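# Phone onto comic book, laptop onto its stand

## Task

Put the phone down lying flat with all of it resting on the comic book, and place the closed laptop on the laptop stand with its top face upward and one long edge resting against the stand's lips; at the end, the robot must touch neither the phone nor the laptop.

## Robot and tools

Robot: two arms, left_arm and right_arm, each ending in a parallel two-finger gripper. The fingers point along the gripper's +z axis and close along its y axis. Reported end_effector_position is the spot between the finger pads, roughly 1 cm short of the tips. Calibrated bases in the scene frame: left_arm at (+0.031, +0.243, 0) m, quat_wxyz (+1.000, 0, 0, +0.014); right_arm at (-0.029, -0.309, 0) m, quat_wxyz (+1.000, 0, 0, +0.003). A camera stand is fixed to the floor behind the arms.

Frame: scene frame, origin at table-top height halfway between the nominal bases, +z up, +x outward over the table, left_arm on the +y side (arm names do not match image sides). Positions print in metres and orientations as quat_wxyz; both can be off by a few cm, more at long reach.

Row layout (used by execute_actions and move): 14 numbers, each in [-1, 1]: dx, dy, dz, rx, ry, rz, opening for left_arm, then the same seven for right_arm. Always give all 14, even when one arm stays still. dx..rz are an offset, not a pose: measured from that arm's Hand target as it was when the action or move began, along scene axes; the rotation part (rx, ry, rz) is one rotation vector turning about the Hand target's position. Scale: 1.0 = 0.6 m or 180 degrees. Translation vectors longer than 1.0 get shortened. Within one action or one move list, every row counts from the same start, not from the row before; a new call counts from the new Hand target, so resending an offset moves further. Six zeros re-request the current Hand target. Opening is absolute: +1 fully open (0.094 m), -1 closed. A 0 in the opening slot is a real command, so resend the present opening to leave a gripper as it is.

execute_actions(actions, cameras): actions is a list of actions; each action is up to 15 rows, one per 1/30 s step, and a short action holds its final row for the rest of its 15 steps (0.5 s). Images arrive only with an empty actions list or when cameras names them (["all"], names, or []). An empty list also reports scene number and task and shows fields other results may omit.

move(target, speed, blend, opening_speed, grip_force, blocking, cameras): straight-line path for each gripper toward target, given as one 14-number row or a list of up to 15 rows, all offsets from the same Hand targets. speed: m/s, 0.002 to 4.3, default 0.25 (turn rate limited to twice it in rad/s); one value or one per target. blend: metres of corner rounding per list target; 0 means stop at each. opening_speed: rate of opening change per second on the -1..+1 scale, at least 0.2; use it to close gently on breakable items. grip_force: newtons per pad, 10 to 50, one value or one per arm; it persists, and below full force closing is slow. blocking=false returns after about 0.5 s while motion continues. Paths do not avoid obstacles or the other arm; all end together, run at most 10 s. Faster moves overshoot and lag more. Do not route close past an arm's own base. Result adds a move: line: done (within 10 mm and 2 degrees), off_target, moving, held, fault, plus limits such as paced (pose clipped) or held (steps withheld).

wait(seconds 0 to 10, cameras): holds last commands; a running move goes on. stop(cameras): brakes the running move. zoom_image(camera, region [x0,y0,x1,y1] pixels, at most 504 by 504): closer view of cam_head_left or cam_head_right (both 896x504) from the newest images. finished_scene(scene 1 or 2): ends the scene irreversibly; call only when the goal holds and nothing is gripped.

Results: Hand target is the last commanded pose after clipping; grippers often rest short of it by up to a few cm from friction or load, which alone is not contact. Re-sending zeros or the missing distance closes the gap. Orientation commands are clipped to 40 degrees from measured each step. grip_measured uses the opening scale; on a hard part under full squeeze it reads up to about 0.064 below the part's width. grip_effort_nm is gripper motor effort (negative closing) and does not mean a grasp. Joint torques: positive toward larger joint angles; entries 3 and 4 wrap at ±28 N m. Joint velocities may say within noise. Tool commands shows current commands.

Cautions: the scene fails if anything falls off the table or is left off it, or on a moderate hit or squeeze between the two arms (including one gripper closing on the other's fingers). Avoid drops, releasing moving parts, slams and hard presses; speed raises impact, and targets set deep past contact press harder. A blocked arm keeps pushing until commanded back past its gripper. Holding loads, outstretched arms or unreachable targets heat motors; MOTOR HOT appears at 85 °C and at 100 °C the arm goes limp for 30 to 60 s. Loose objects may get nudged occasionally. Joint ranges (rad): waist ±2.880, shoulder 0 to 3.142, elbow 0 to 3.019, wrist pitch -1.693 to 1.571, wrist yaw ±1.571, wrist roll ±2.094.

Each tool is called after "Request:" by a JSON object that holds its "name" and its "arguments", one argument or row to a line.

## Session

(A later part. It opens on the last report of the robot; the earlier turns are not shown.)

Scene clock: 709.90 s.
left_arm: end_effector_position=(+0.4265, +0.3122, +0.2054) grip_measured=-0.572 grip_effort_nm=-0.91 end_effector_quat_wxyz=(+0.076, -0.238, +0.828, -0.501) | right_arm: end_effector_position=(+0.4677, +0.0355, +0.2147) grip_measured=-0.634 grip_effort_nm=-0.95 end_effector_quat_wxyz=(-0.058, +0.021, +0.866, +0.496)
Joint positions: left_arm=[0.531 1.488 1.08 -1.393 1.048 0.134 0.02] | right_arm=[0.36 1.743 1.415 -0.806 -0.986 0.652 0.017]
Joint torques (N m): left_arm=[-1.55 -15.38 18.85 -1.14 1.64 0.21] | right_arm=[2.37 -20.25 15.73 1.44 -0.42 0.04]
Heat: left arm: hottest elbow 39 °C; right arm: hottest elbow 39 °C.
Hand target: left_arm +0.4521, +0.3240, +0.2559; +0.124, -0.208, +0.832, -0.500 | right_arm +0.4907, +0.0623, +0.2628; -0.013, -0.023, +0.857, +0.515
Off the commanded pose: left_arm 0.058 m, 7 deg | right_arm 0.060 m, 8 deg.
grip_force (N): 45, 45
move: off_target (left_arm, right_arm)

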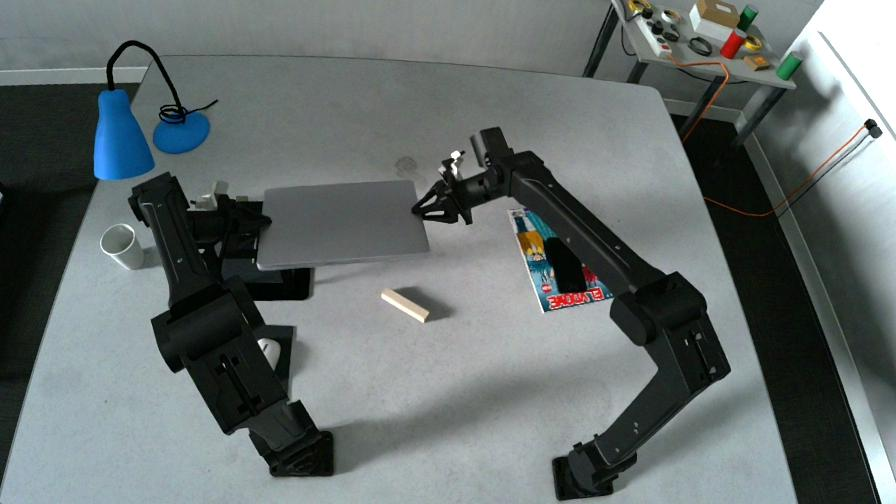

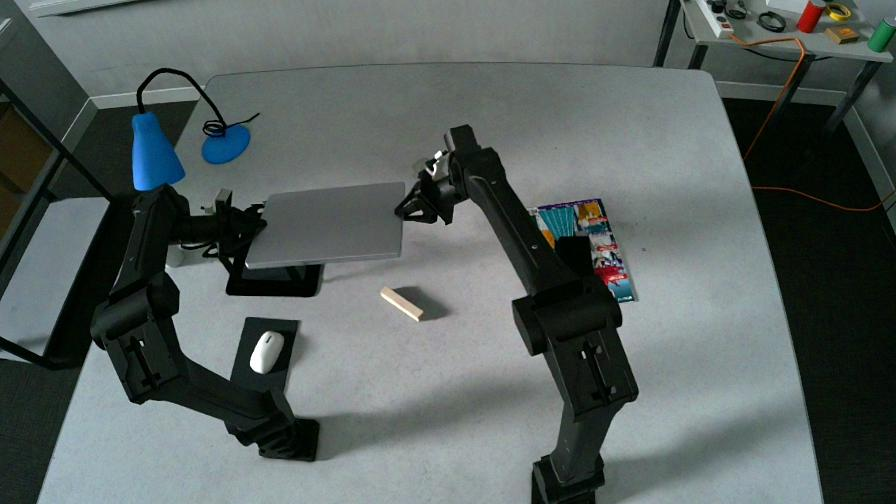

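Request:
{"name": "move", "arguments": {
  "target": [0.104,0.278,-0.03,0,0,-0.044,-0.95,0.039,0.278,-0.03,0,0,-0.044,-0.95],
  "speed": 0.1,
  "cameras": ["all"]
}}

Request:
{"name": "zoom_image", "arguments": {
  "camera": "cam_head_left",
  "region": [80, 110, 400, 320]
}}

Request:
{"name": "zoom_image", "arguments": {
  "camera": "cam_head_right",
  "region": [80, 110, 400, 320]
}}

Scene clock: 734.33 s.
left_arm: end_effector_position=(+0.4925, +0.4729, +0.1790) grip_measured=-0.575 grip_effort_nm=-0.91 end_effector_quat_wxyz=(+0.102, -0.218, +0.844, -0.479) | right_arm: end_effector_position=(+0.4995, +0.1954, +0.1889) grip_measured=-0.633 grip_effort_nm=-0.95 end_effector_quat_wxyz=(-0.016, +0.077, +0.872, +0.483)
Joint positions: left_arm=[0.715 1.9 1.553 -1.652 0.962 0.464 0.02] | right_arm=[0.598 1.932 1.595 -0.462 -0.733 1.089 0.017]
Joint torques (N m): left_arm=[-1.61 -23.06 19.08 -1.1 1.24 0.07] | right_arm=[2.37 -23.94 16.03 1.65 -0.15 -0.02]
Motor temperatures (°C): left_arm=[23 27 41 24 31 24 29] | right_arm=[26 37 43 25 29 23 28]
Heat: left arm: hottest elbow 41 °C; right arm: hottest elbow 43 °C.
Hand target: left_arm +0.5146, +0.4907, +0.2380; +0.090, -0.150, +0.844, -0.507 | right_arm +0.5142, +0.2290, +0.2450; +0.023, +0.037, +0.856, +0.515
Off the commanded pose: left_arm 0.065 m, 9 deg | right_arm 0.067 m, 8 deg.
joint sent to its limit (left arm) — joint 4 (wrist pitch), lower limit. The joint targets are off in position and orientation.
grip_force (N): 45, 45
move: off_target (left_arm, right_arm)

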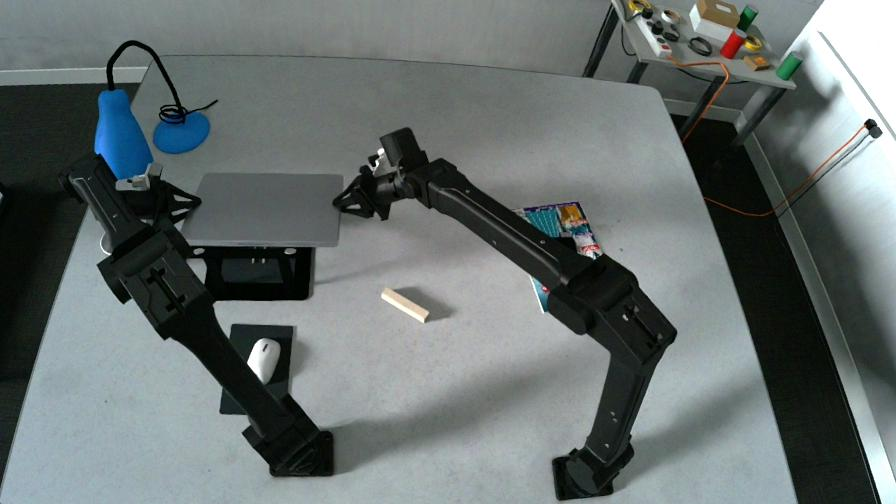

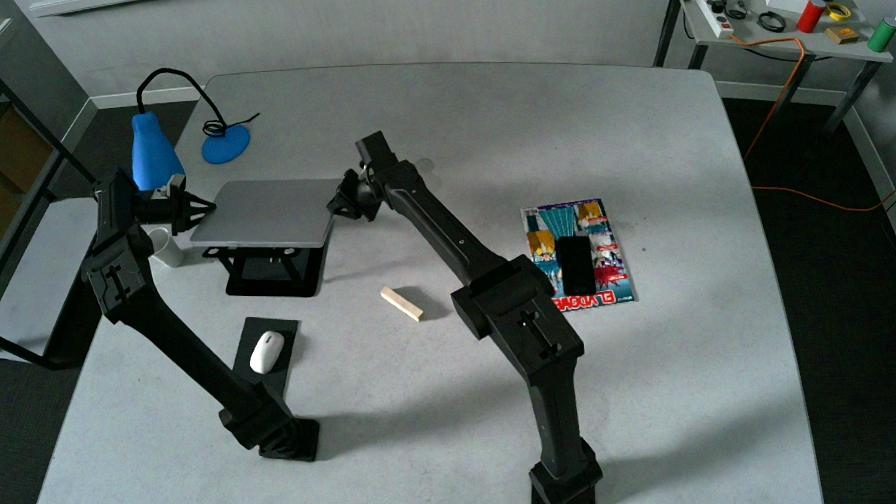

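Scaled by 1.575.

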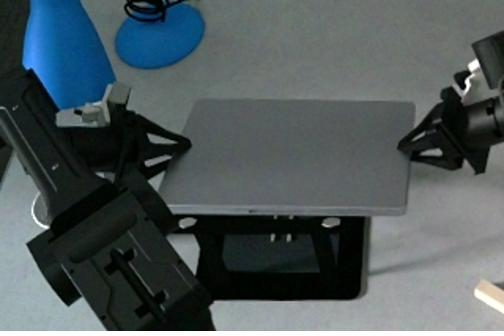

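Scaled by 1.575.

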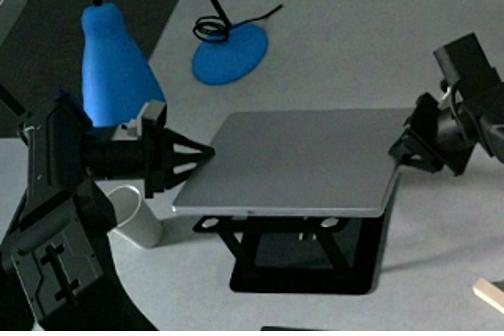

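Request:
{"name": "move", "arguments": {
  "target": [0.02,0,-0.09,0,0.06,0,-0.95,0.025,0,-0.09,0,0.06,0,-0.95],
  "speed": 0.08,
  "cameras": ["all"]
}}

Request:
{"name": "zoom_image", "arguments": {
  "camera": "cam_head_left",
  "region": [80, 110, 400, 320]
}}

Request:
{"name": "zoom_image", "arguments": {
  "camera": "cam_head_right",
  "region": [80, 110, 400, 320]
}}

Scene clock: 756.80 s.
left_arm: end_effector_position=(+0.4956, +0.4850, +0.1293) grip_measured=-0.577 grip_effort_nm=-0.91 end_effector_quat_wxyz=(+0.031, -0.261, +0.845, -0.466) | right_arm: end_effector_position=(+0.5053, +0.2079, +0.1370) grip_measured=-0.633 grip_effort_nm=-0.95 end_effector_quat_wxyz=(-0.090, +0.113, +0.866, +0.479)
Joint positions: left_arm=[0.711 2.008 1.599 -1.652 0.877 0.374 0.02] | right_arm=[0.593 2.051 1.648 -0.469 -0.817 1.171 0.017]
Joint torques (N m): left_arm=[-2.67 -24.12 18.28 -1.22 1.1 -0.02] | right_arm=[0.73 -26.23 15.73 0.84 -0.46 0.08]
Motor temperatures (°C): left_arm=[23 29 45 24 31 24 29] | right_arm=[26 41 48 25 28 23 28]
Heat: left arm: hottest elbow 45 °C; right arm: hottest elbow 48 °C.
Hand target: left_arm +0.5267, +0.4907, +0.1840; +0.010, -0.197, +0.849, -0.491 | right_arm +0.5291, +0.2290, +0.1908; -0.058, +0.085, +0.855, +0.509
Off the commanded pose: left_arm 0.063 m, 8 deg | right_arm 0.063 m, 6 deg.
joint sent to its limit (left arm) — joint 4 (wrist pitch), lower limit. The joint targets are off in position and orientation.
grip_force (N): 45, 45
move: off_target (left_arm, right_arm)

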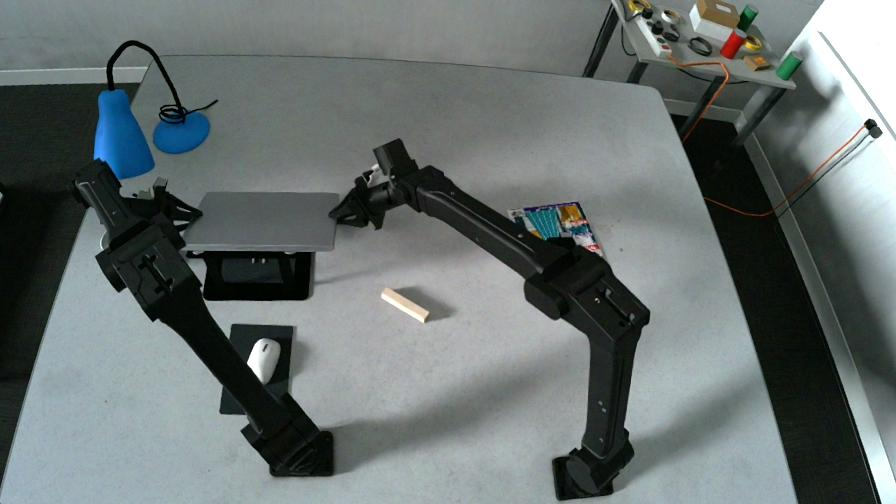

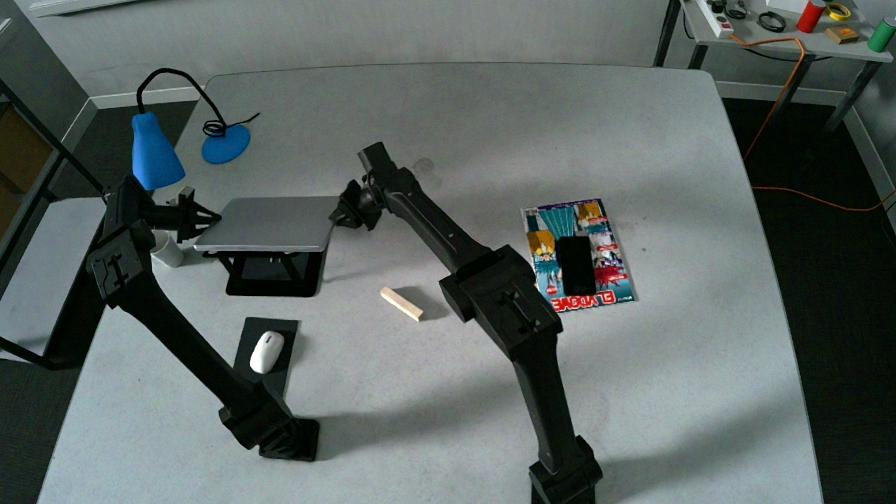

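Scaled by 1.575.

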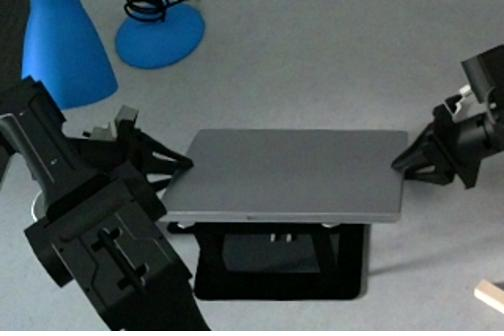

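Scaled by 1.575.

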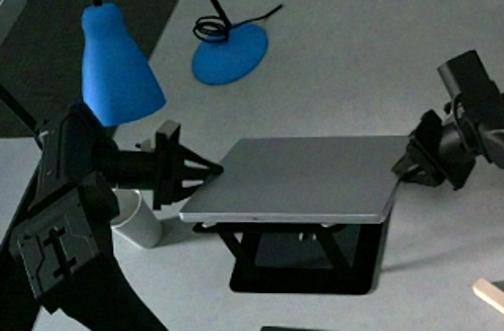

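Request:
{"name": "move", "arguments": {
  "target": [0.012,0,-0.06,0,0.02,0,-0.95,0.017,0,-0.07,0,0.02,0,-0.95],
  "speed": 0.06,
  "cameras": ["all"]
}}

Request:
{"name": "zoom_image", "arguments": {
  "camera": "cam_head_left",
  "region": [80, 110, 400, 320]
}}

Request:
{"name": "zoom_image", "arguments": {
  "camera": "cam_head_right",
  "region": [80, 110, 400, 320]
}}

Scene clock: 762.90 s.
left_arm: end_effector_position=(+0.5031, +0.4855, +0.1001) grip_measured=-0.580 grip_effort_nm=-0.91 end_effector_quat_wxyz=(-0.002, -0.272, +0.843, -0.464) | right_arm: end_effector_position=(+0.5127, +0.2082, +0.1078) grip_measured=-0.633 grip_effort_nm=-0.95 end_effector_quat_wxyz=(-0.119, +0.130, +0.862, +0.476)
Joint positions: left_arm=[0.696 2.079 1.632 -1.652 0.851 0.344 0.02] | right_arm=[0.582 2.116 1.676 -0.469 -0.853 1.197 0.017]
Joint torques (N m): left_arm=[-3.49 -24.23 17.05 -1.5 1.04 0.06] | right_arm=[0.62 -25.41 15.05 1.55 -0.41 0.03]
Heat: left arm: hottest elbow 46 °C; right arm: hottest elbow 51 °C.
Hand target: left_arm +0.5339, +0.4907, +0.1480; -0.017, -0.212, +0.849, -0.484 | right_arm +0.5394, +0.2289, +0.1488; -0.085, +0.101, +0.852, +0.506
Off the commanded pose: left_arm 0.057 m, 7 deg | right_arm 0.053 m, 6 deg.
joint sent to its limit (left arm) — joint 4 (wrist pitch), lower limit. The joint targets are off in position and orientation.
grip_force (N): 45, 45
move: off_target (left_arm, right_arm)

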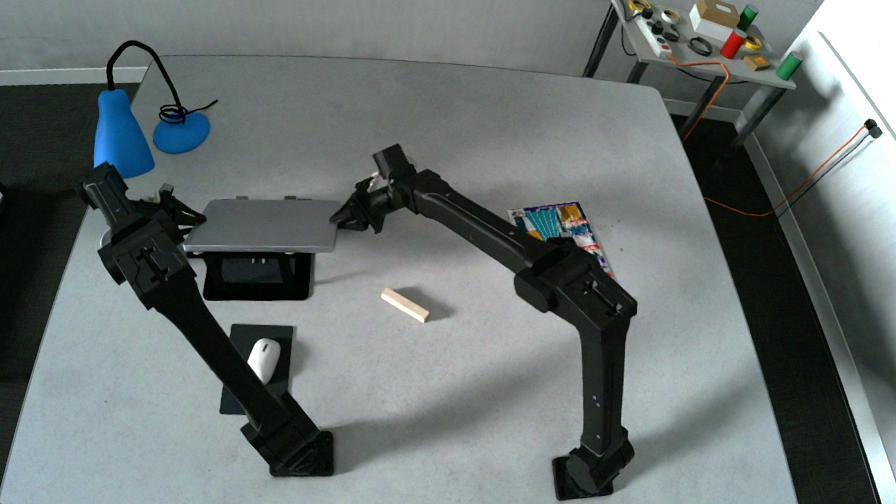

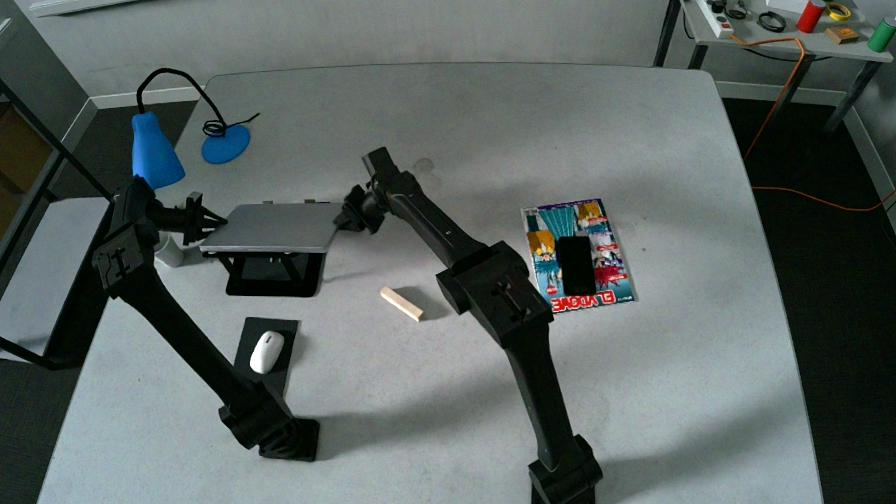

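Scaled by 1.575.

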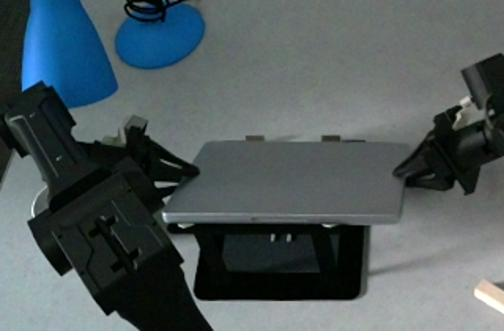

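Scaled by 1.575.

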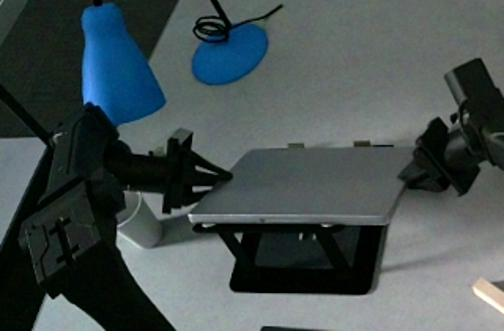

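Request:
{"name": "move", "arguments": {
  "target": [0.0,0.02,-0.05,0,0.01,0,-0.95,0.0,0.02,-0.06,0,0.01,0,-0.95],
  "speed": 0.05,
  "cameras": ["all"]
}}

Request:
{"name": "zoom_image", "arguments": {
  "camera": "cam_head_left",
  "region": [80, 110, 400, 320]
}}

Request:
{"name": "zoom_image", "arguments": {
  "camera": "cam_head_right",
  "region": [80, 110, 400, 320]
}}

Scene clock: 769.53 s.
left_arm: end_effector_position=(+0.5109, +0.4933, +0.0934) grip_measured=-0.586 grip_effort_nm=-0.92 end_effector_quat_wxyz=(-0.006, -0.274, +0.845, -0.458) | right_arm: end_effector_position=(+0.5242, +0.2168, +0.0953) grip_measured=-0.633 grip_effort_nm=-0.95 end_effector_quat_wxyz=(-0.119, +0.134, +0.855, +0.486)
Joint positions: left_arm=[0.694 2.111 1.673 -1.655 0.838 0.332 0.019] | right_arm=[0.582 2.161 1.704 -0.418 -0.862 1.229 0.017]
Joint torques (N m): left_arm=[-2.26 -21.54 16.29 -1.44 0.63 0.26] | right_arm=[1.55 -23.82 13.78 1.63 -0.26 0.03]
Motor temperatures (°C): left_arm=[23 31 47 24 30 24 29] | right_arm=[26 41 53 25 28 23 28]
Heat: left arm: hottest elbow 47 °C; right arm: hottest elbow 53 °C.
Hand target: left_arm +0.5339, +0.5028, +0.1180; -0.030, -0.220, +0.848, -0.481 | right_arm +0.5394, +0.2410, +0.1130; -0.098, +0.109, +0.851, +0.504
Off the commanded pose: left_arm 0.035 m, 7 deg | right_arm 0.033 m, 4 deg.
joint sent to its limit (left arm) — joint 4 (wrist pitch), lower limit. The joint targets are off in orientation, not in position.
grip_force (N): 45, 45
move: off_target (left_arm, right_arm)

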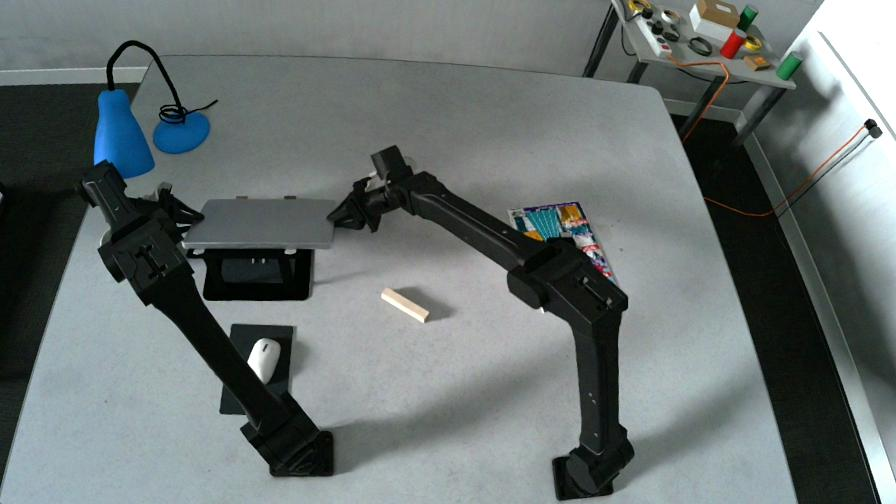

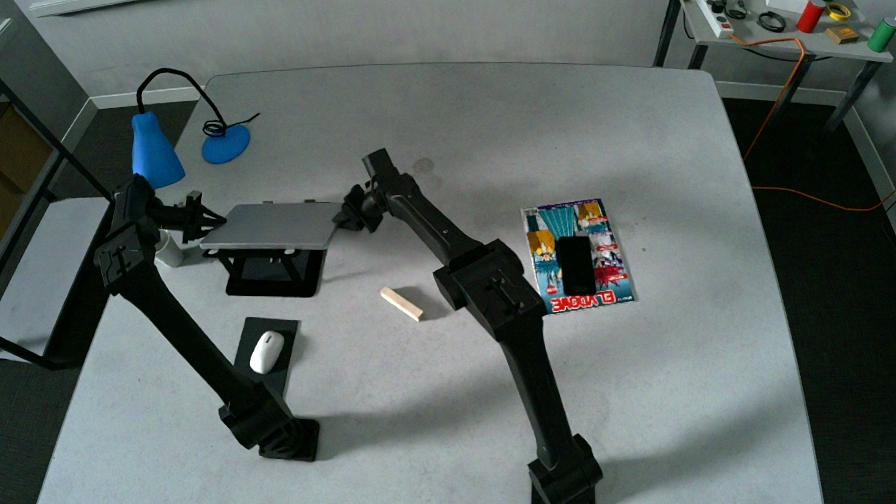

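Scaled by 1.575.

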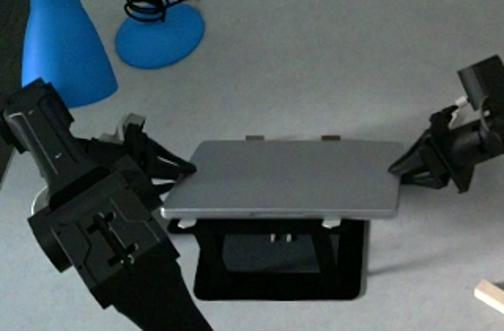

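Scaled by 1.575.

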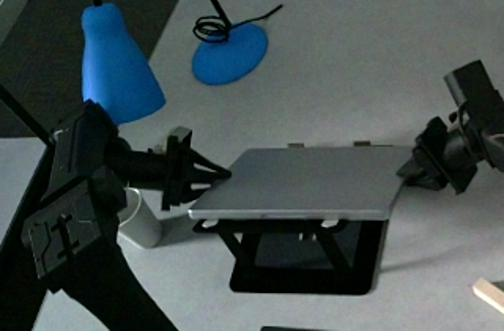

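Request:
{"name": "move", "arguments": {
  "target": [0.015,0.01,-0.035,0,0,0,-0.95,0.015,0.0,-0.035,0,0,0,-0.95],
  "speed": 0.05,
  "cameras": ["all"]
}}

Request:
{"name": "zoom_image", "arguments": {
  "camera": "cam_head_left",
  "region": [160, 180, 360, 320]
}}

Request:
{"name": "zoom_image", "arguments": {
  "camera": "cam_head_right",
  "region": [160, 180, 360, 320]
}}

Scene clock: 776.83 s.
left_arm: end_effector_position=(+0.5149, +0.4989, +0.0936) grip_measured=-0.586 grip_effort_nm=-0.92 end_effector_quat_wxyz=(-0.002, -0.274, +0.847, -0.455) | right_arm: end_effector_position=(+0.5333, +0.2230, +0.0883) grip_measured=-0.633 grip_effort_nm=-0.95 end_effector_quat_wxyz=(-0.117, +0.129, +0.852, +0.493)
Joint positions: left_arm=[0.697 2.121 1.695 -1.655 0.835 0.329 0.019] | right_arm=[0.581 2.195 1.737 -0.398 -0.871 1.231 0.017]
Joint torques (N m): left_arm=[-3.02 -18.32 18.06 -1.43 0.68 0.43] | right_arm=[1.08 -23.47 13.19 1.55 -0.1 -0.06]
Heat: left arm: hottest elbow 46 °C; right arm: hottest elbow 54 °C.
Hand target: left_arm +0.5429, +0.5087, +0.0969; -0.030, -0.220, +0.848, -0.481 | right_arm +0.5484, +0.2409, +0.0918; -0.099, +0.109, +0.851, +0.504
Off the commanded pose: left_arm 0.030 m, 8 deg | right_arm 0.024 m, 3 deg.
joint sent to its limit (left arm) — joint 4 (wrist pitch), lower limit. The joint targets are off in orientation, not in position.
grip_force (N): 45, 45
move: off_target (left_arm, right_arm)

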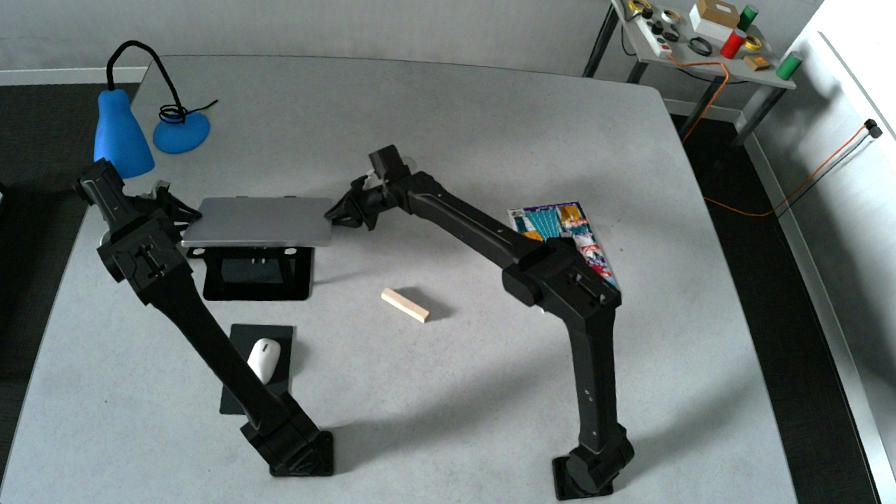

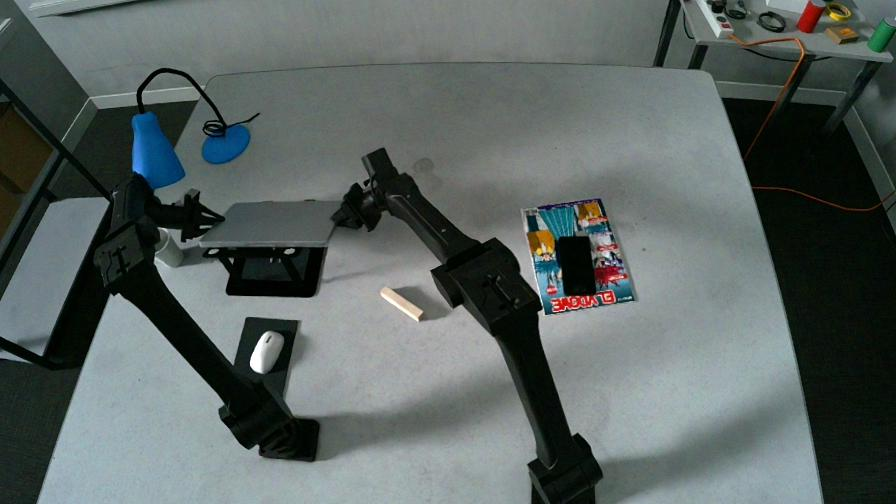

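Scaled by 2.520.

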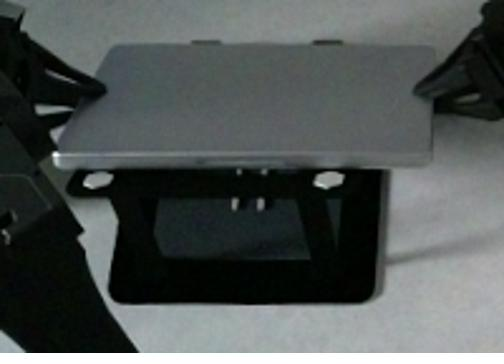

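Scaled by 2.520.

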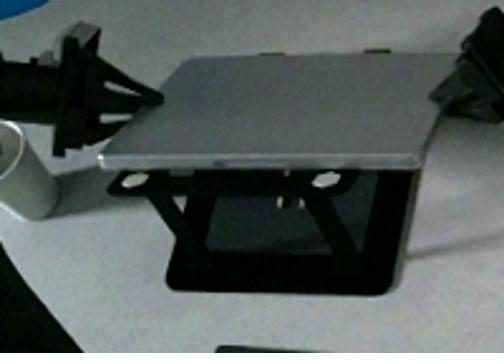

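Request:
{"name": "move", "arguments": {
  "target": [0,0,0,0,0,0,-0.3,0,0,0,0,0,0,-0.35],
  "speed": 0.05,
  "opening_speed": 0.25,
  "cameras": ["all"]
}}

Request:
{"name": "zoom_image", "arguments": {
  "camera": "cam_head_left",
  "region": [160, 180, 360, 320]
}}

Request:
{"name": "zoom_image", "arguments": {
  "camera": "cam_head_right",
  "region": [160, 180, 360, 320]
}}

Scene clock: 787.40 s.
left_arm: end_effector_position=(+0.5176, +0.5039, +0.0954) grip_measured=-0.302 grip_effort_nm=0.11 end_effector_quat_wxyz=(+0.006, -0.263, +0.852, -0.453) | right_arm: end_effector_position=(+0.5365, +0.2240, +0.0878) grip_measured=-0.352 grip_effort_nm=0.07 end_effector_quat_wxyz=(-0.110, +0.126, +0.854, +0.493)
Joint positions: left_arm=[0.699 2.129 1.716 -1.664 0.831 0.356 0.033] | right_arm=[0.581 2.2 1.745 -0.397 -0.863 1.221 0.03]
Joint torques (N m): left_arm=[-3.55 -18.84 16.54 -1.1 0.9 0.16] | right_arm=[1.14 -23.77 12.77 1.48 -0.38 0.03]
Motor temperatures (°C): left_arm=[23 31 48 24 30 24 29] | right_arm=[26 42 55 25 28 23 28]
Heat: left arm: hottest elbow 48 °C; right arm: hottest elbow 55 °C.
Hand target: left_arm +0.5428, +0.5088, +0.0970; -0.030, -0.220, +0.848, -0.481 | right_arm +0.5484, +0.2409, +0.0916; -0.099, +0.109, +0.851, +0.504
Off the commanded pose: left_arm 0.026 m, 7 deg | right_arm 0.021 m, 3 deg.
joint sent to its limit (left arm) — joint 4 (wrist pitch), lower limit. The joint targets are off in orientation, not in position.
grip_force (N): 45, 45
move: off_target (left_arm, right_arm)

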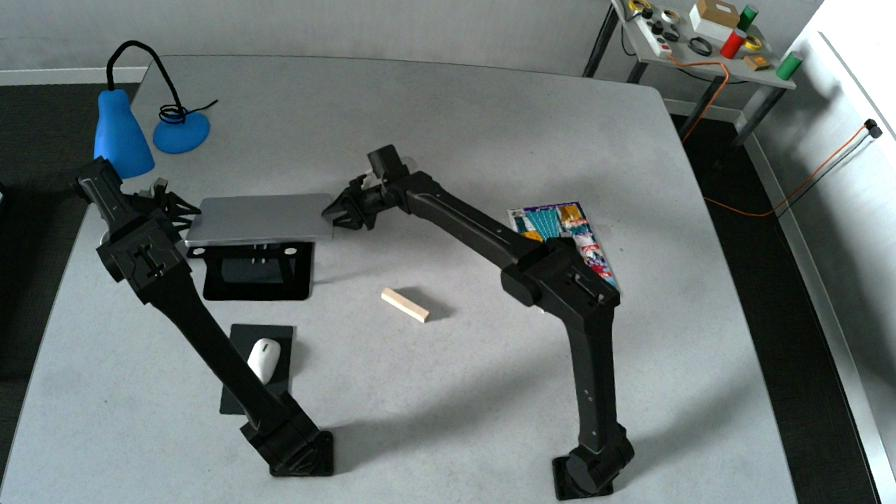

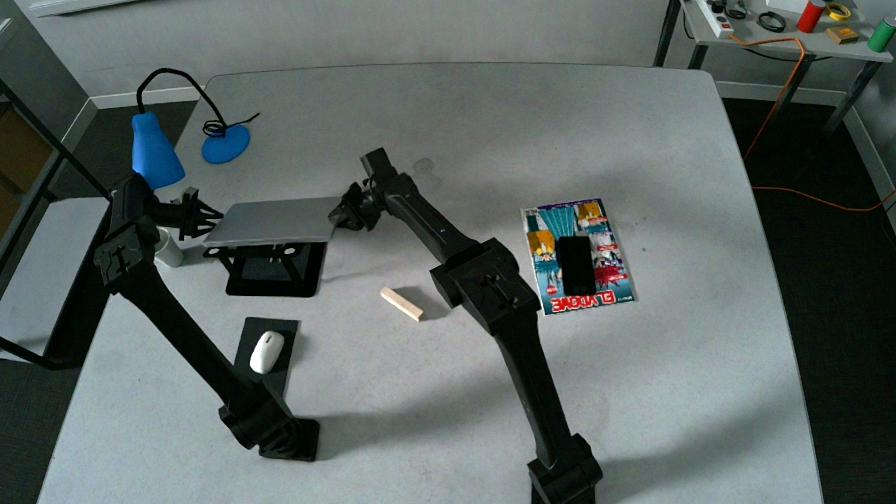

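Scaled by 2.520.

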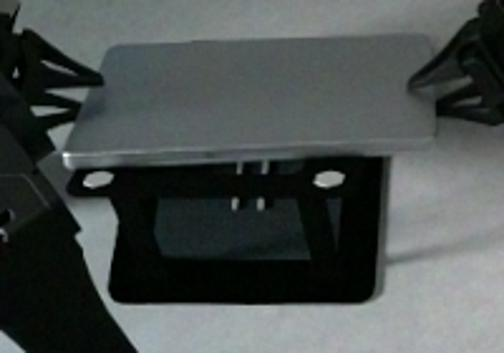

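Scaled by 2.520.

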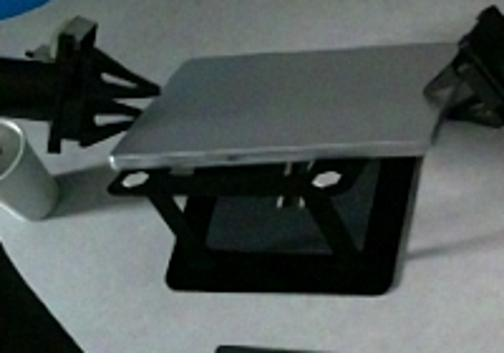

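Request:
{"name": "move", "arguments": {
  "target": [
    [-0.057,0.037,0.03,0,0,0,-0.3,-0.015,-0.1,0.034,0,0,0,-0.35],
    [-0.3,0.04,0.05,0,0,0,-0.3,-0.015,-0.2,0.1,0,0,0,-0.35],
    [-0.4,-0.05,0.25,0,0,0,-0.3,-0.015,-0.35,0.2,0,0,0,-0.35]
  ],
  "speed": [0.06,0.12,0.2],
  "blend": [0,0.03,0],
  "cameras": ["all"]
}}

Request:
{"name": "zoom_image", "arguments": {
  "camera": "cam_head_left",
  "region": [160, 180, 360, 320]
}}

Request:
{"name": "zoom_image", "arguments": {
  "camera": "cam_head_right",
  "region": [160, 180, 360, 320]
}}

Scene clock: 809.97 s.
left_arm: end_effector_position=(+0.3092, +0.4787, +0.2463) grip_measured=-0.302 grip_effort_nm=0.11 end_effector_quat_wxyz=(+0.128, -0.297, +0.885, -0.336) | right_arm: end_effector_position=(+0.5391, +0.0345, +0.2024) grip_measured=-0.351 grip_effort_nm=0.07 end_effector_quat_wxyz=(-0.104, +0.112, +0.851, +0.502)
Joint positions: left_arm=[0.984 1.414 1.233 -1.671 0.69 0.467 0.033] | right_arm=[0.314 1.916 1.621 -0.85 -1.023 0.822 0.03]
Joint torques (N m): left_arm=[-0.15 -12.86 8.76 -0.5 0.53 -0.02] | right_arm=[0.15 -24.29 8.91 0.36 -0.48 0.06]
Motor temperatures (°C): left_arm=[23 29 47 24 30 24 28] | right_arm=[26 42 50 25 27 23 27]
Heat: left arm: hottest elbow 47 °C; right arm: hottest elbow 50 °C.
Hand target: left_arm +0.3029, +0.4788, +0.2471; -0.030, -0.220, +0.848, -0.481 | right_arm +0.5393, +0.0310, +0.2117; -0.099, +0.109, +0.851, +0.504
Off the commanded pose: left_arm 0.006 m, 26 deg | right_arm 0.010 m, 1 deg.
joint sent to its limit (left arm) — joint 4 (wrist pitch), lower limit. The joint targets are off in orientation, not in position.
grip_force (N): 45, 45
move: off_target (left_arm)

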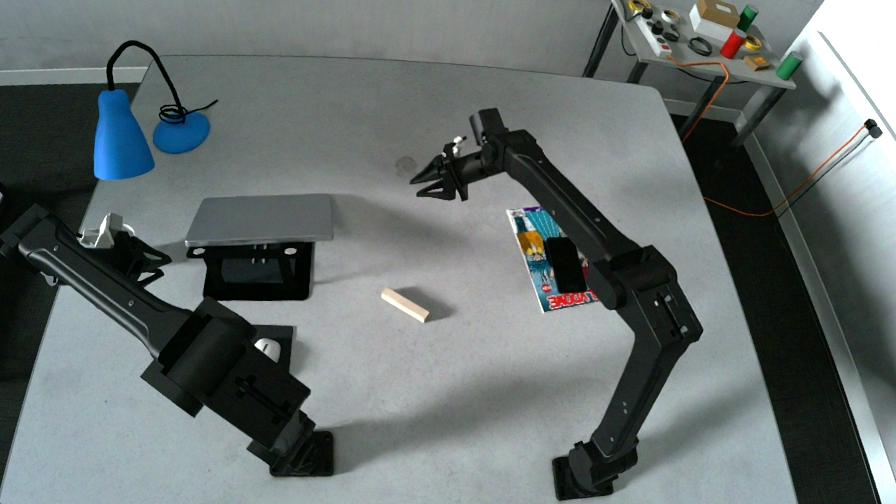

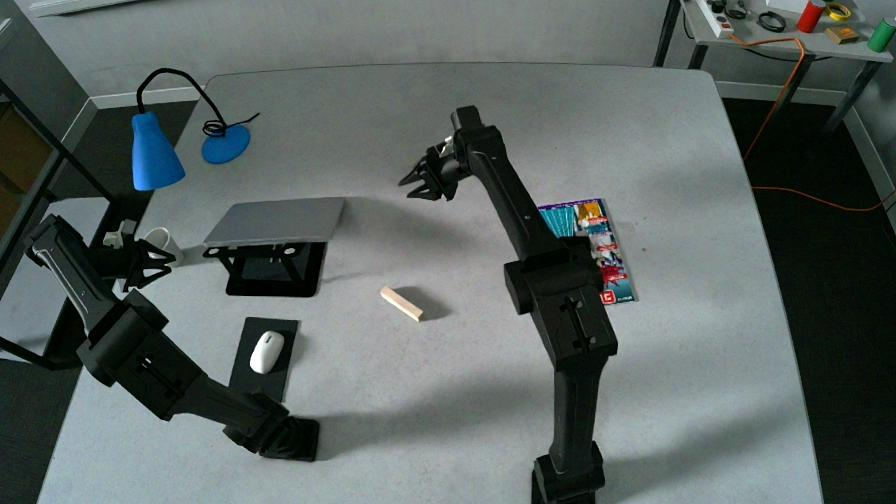

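Scaled by 2.520.

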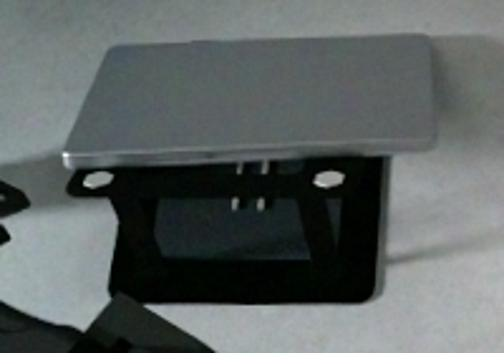

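Scaled by 2.520.

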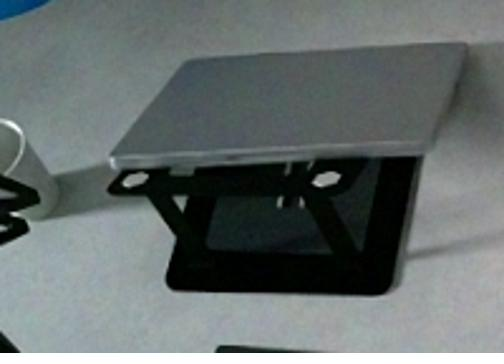

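Request:
{"name": "move", "arguments": {
  "target": [
    [0.08,0.0,0.02,0.316,-0.107,-0.299,-1,0,-0.1,0,0,0,0,-0.35],
    [0.08,0.0,-0.195,0.316,-0.107,-0.299,-1,0,-0.1,0,0,0,0,-0.35]
  ],
  "speed": 0.2,
  "cameras": ["all"]
}}

Request:
{"name": "zoom_image", "arguments": {
  "camera": "cam_head_left",
  "region": [140, 160, 340, 320]
}}

Request:
{"name": "zoom_image", "arguments": {
  "camera": "cam_head_right",
  "region": [140, 160, 340, 320]
}}

Scene clock: 838.73 s.
left_arm: end_effector_position=(+0.3477, +0.4820, +0.1338) grip_measured=-0.978 grip_effort_nm=-0.91 end_effector_quat_wxyz=(+0.001, +0.249, +0.968, -0.002) | right_arm: end_effector_position=(+0.5416, -0.0211, +0.2014) grip_measured=-0.351 grip_effort_nm=0.07 end_effector_quat_wxyz=(-0.105, +0.108, +0.852, +0.502)
Joint positions: left_arm=[0.621 1.44 1.084 -1.217 0.005 1.154 0.001] | right_arm=[0.224 1.911 1.621 -1.008 -1.057 0.642 0.03]
Joint torques (N m): left_arm=[-2.49 -12.4 9.09 0.65 -0.06 0.08] | right_arm=[-0.32 -24.47 7.68 0.14 -0.55 0.03]
Motor temperatures (°C): left_arm=[23 29 42 24 29 24 28] | right_arm=[26 41 47 25 27 23 27]
Heat: left arm: hottest elbow 42 °C; right arm: hottest elbow 47 °C.
Hand target: left_arm +0.3509, +0.4788, +0.1301; +0.001, +0.259, +0.966, +0.000 | right_arm +0.5393, -0.0290, +0.2117; -0.099, +0.109, +0.851, +0.504
Off the commanded pose: left_arm 0.006 m, 1 deg | right_arm 0.013 m, 1 deg.
grip_force (N): 45, 45
move: off_target (right_arm)

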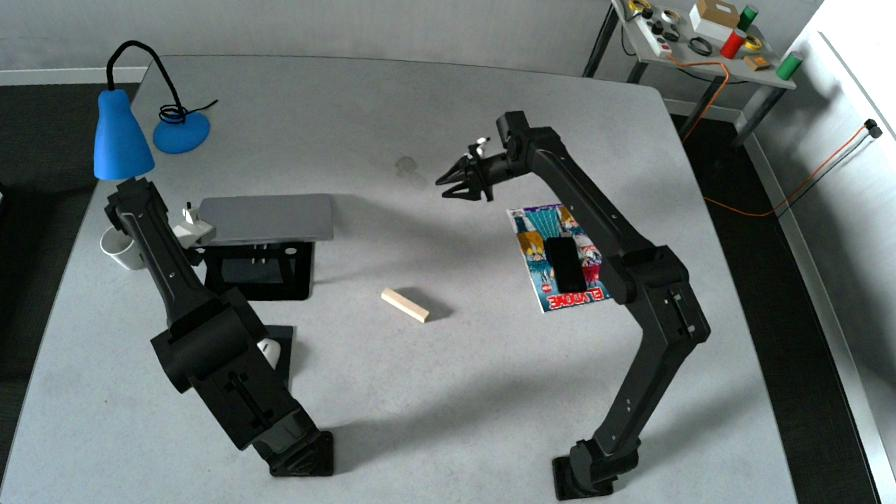

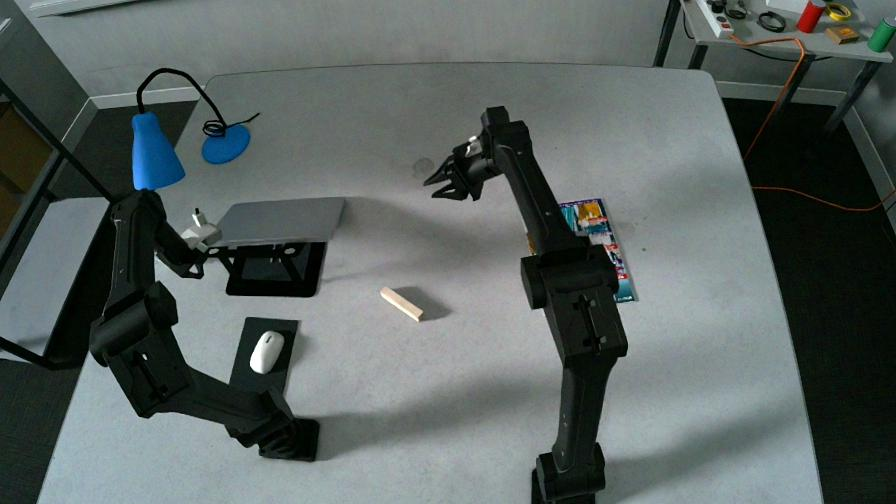

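Scaled by 2.520.

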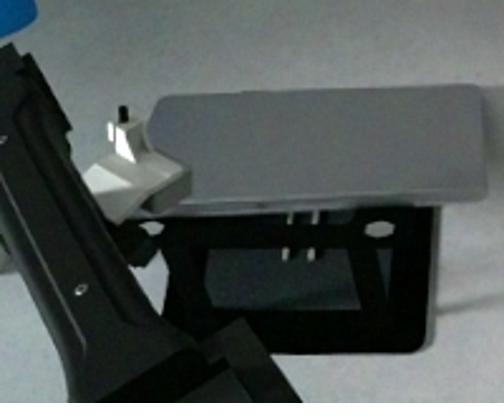

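Scaled by 2.520.

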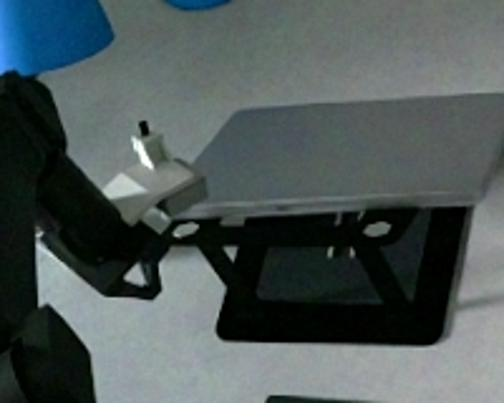

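Request:
{"name": "move", "arguments": {
  "target": [
    [0.0,-0.075,0,0,0,0,-1,0,0,0,0,0,0,-0.35],
    [0.11,-0.075,0.012,0,0,0,-1,0,0,0,0,0,0,-0.35]
  ],
  "speed": 0.08,
  "cameras": ["all"]
}}

Request:
{"name": "zoom_image", "arguments": {
  "camera": "cam_head_left",
  "region": [140, 160, 340, 320]
}}

Request:
{"name": "zoom_image", "arguments": {
  "camera": "cam_head_right",
  "region": [140, 160, 340, 320]
}}

Scene clock: 845.43 s.
left_arm: end_effector_position=(+0.3690, +0.4261, +0.1169) grip_measured=-0.979 grip_effort_nm=-0.91 end_effector_quat_wxyz=(-0.036, +0.247, +0.968, -0.030) | right_arm: end_effector_position=(+0.5416, -0.0211, +0.2014) grip_measured=-0.351 grip_effort_nm=0.07 end_effector_quat_wxyz=(-0.105, +0.108, +0.852, +0.502)
Joint positions: left_arm=[0.467 1.483 1.08 -1.26 -0.005 0.996 0.001] | right_arm=[0.224 1.911 1.621 -1.008 -1.057 0.642 0.03]
Joint torques (N m): left_arm=[-3.14 -11.63 17.87 0.95 0.36 -0.11] | right_arm=[-0.26 -24.47 7.68 0.16 -0.55 0.03]
Heat: left arm: hottest elbow 41 °C; right arm: hottest elbow 46 °C.
Hand target: left_arm +0.4167, +0.4338, +0.1371; +0.001, +0.259, +0.966, -0.001 | right_arm +0.5393, -0.0290, +0.2117; -0.099, +0.109, +0.851, +0.504
Off the commanded pose: left_arm 0.053 m, 6 deg | right_arm 0.013 m, 1 deg.
grip_force (N): 45, 45
move: off_target (left_arm, right_arm)

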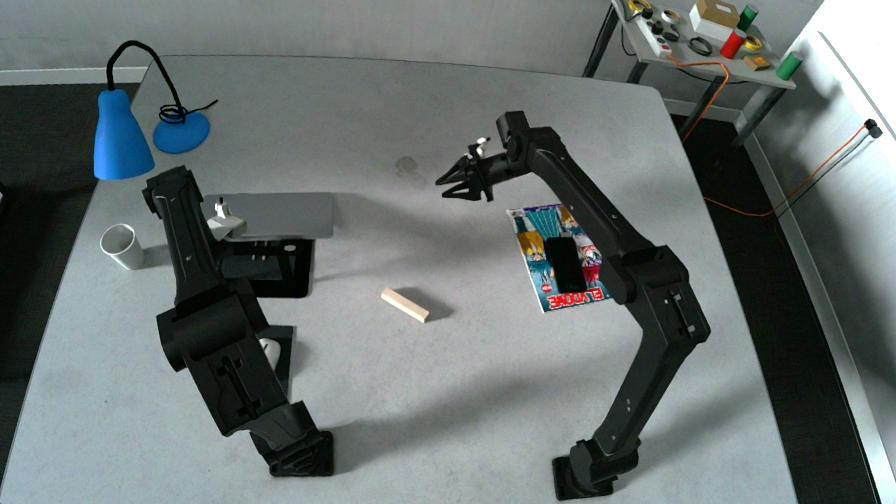

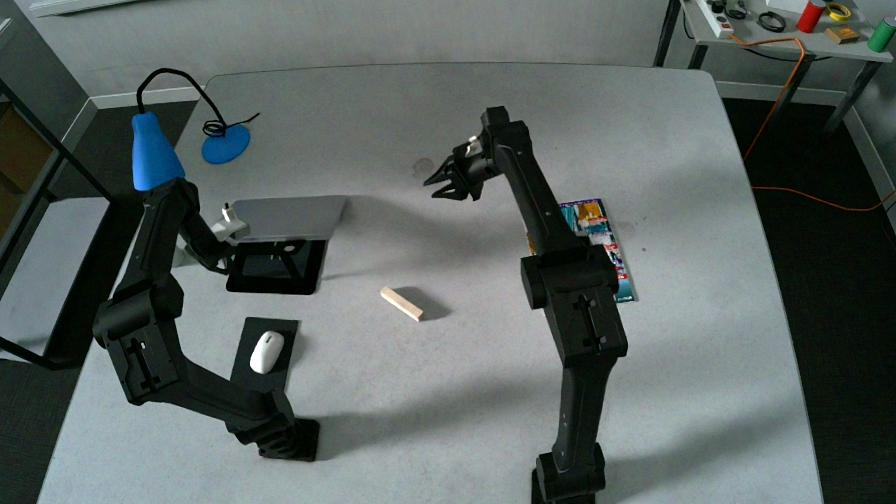

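Scaled by 2.520.

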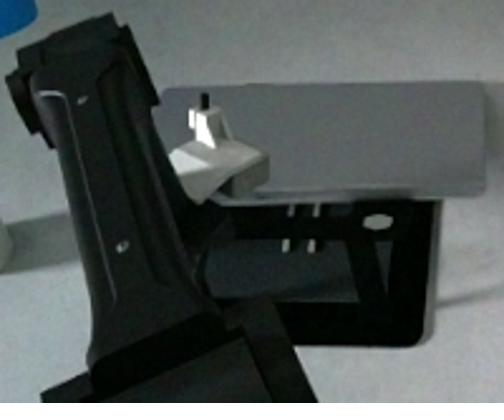

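Scaled by 2.520.

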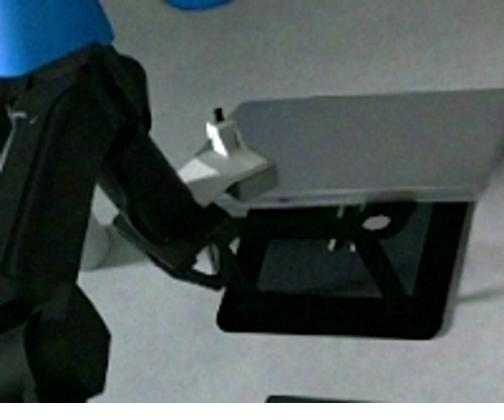

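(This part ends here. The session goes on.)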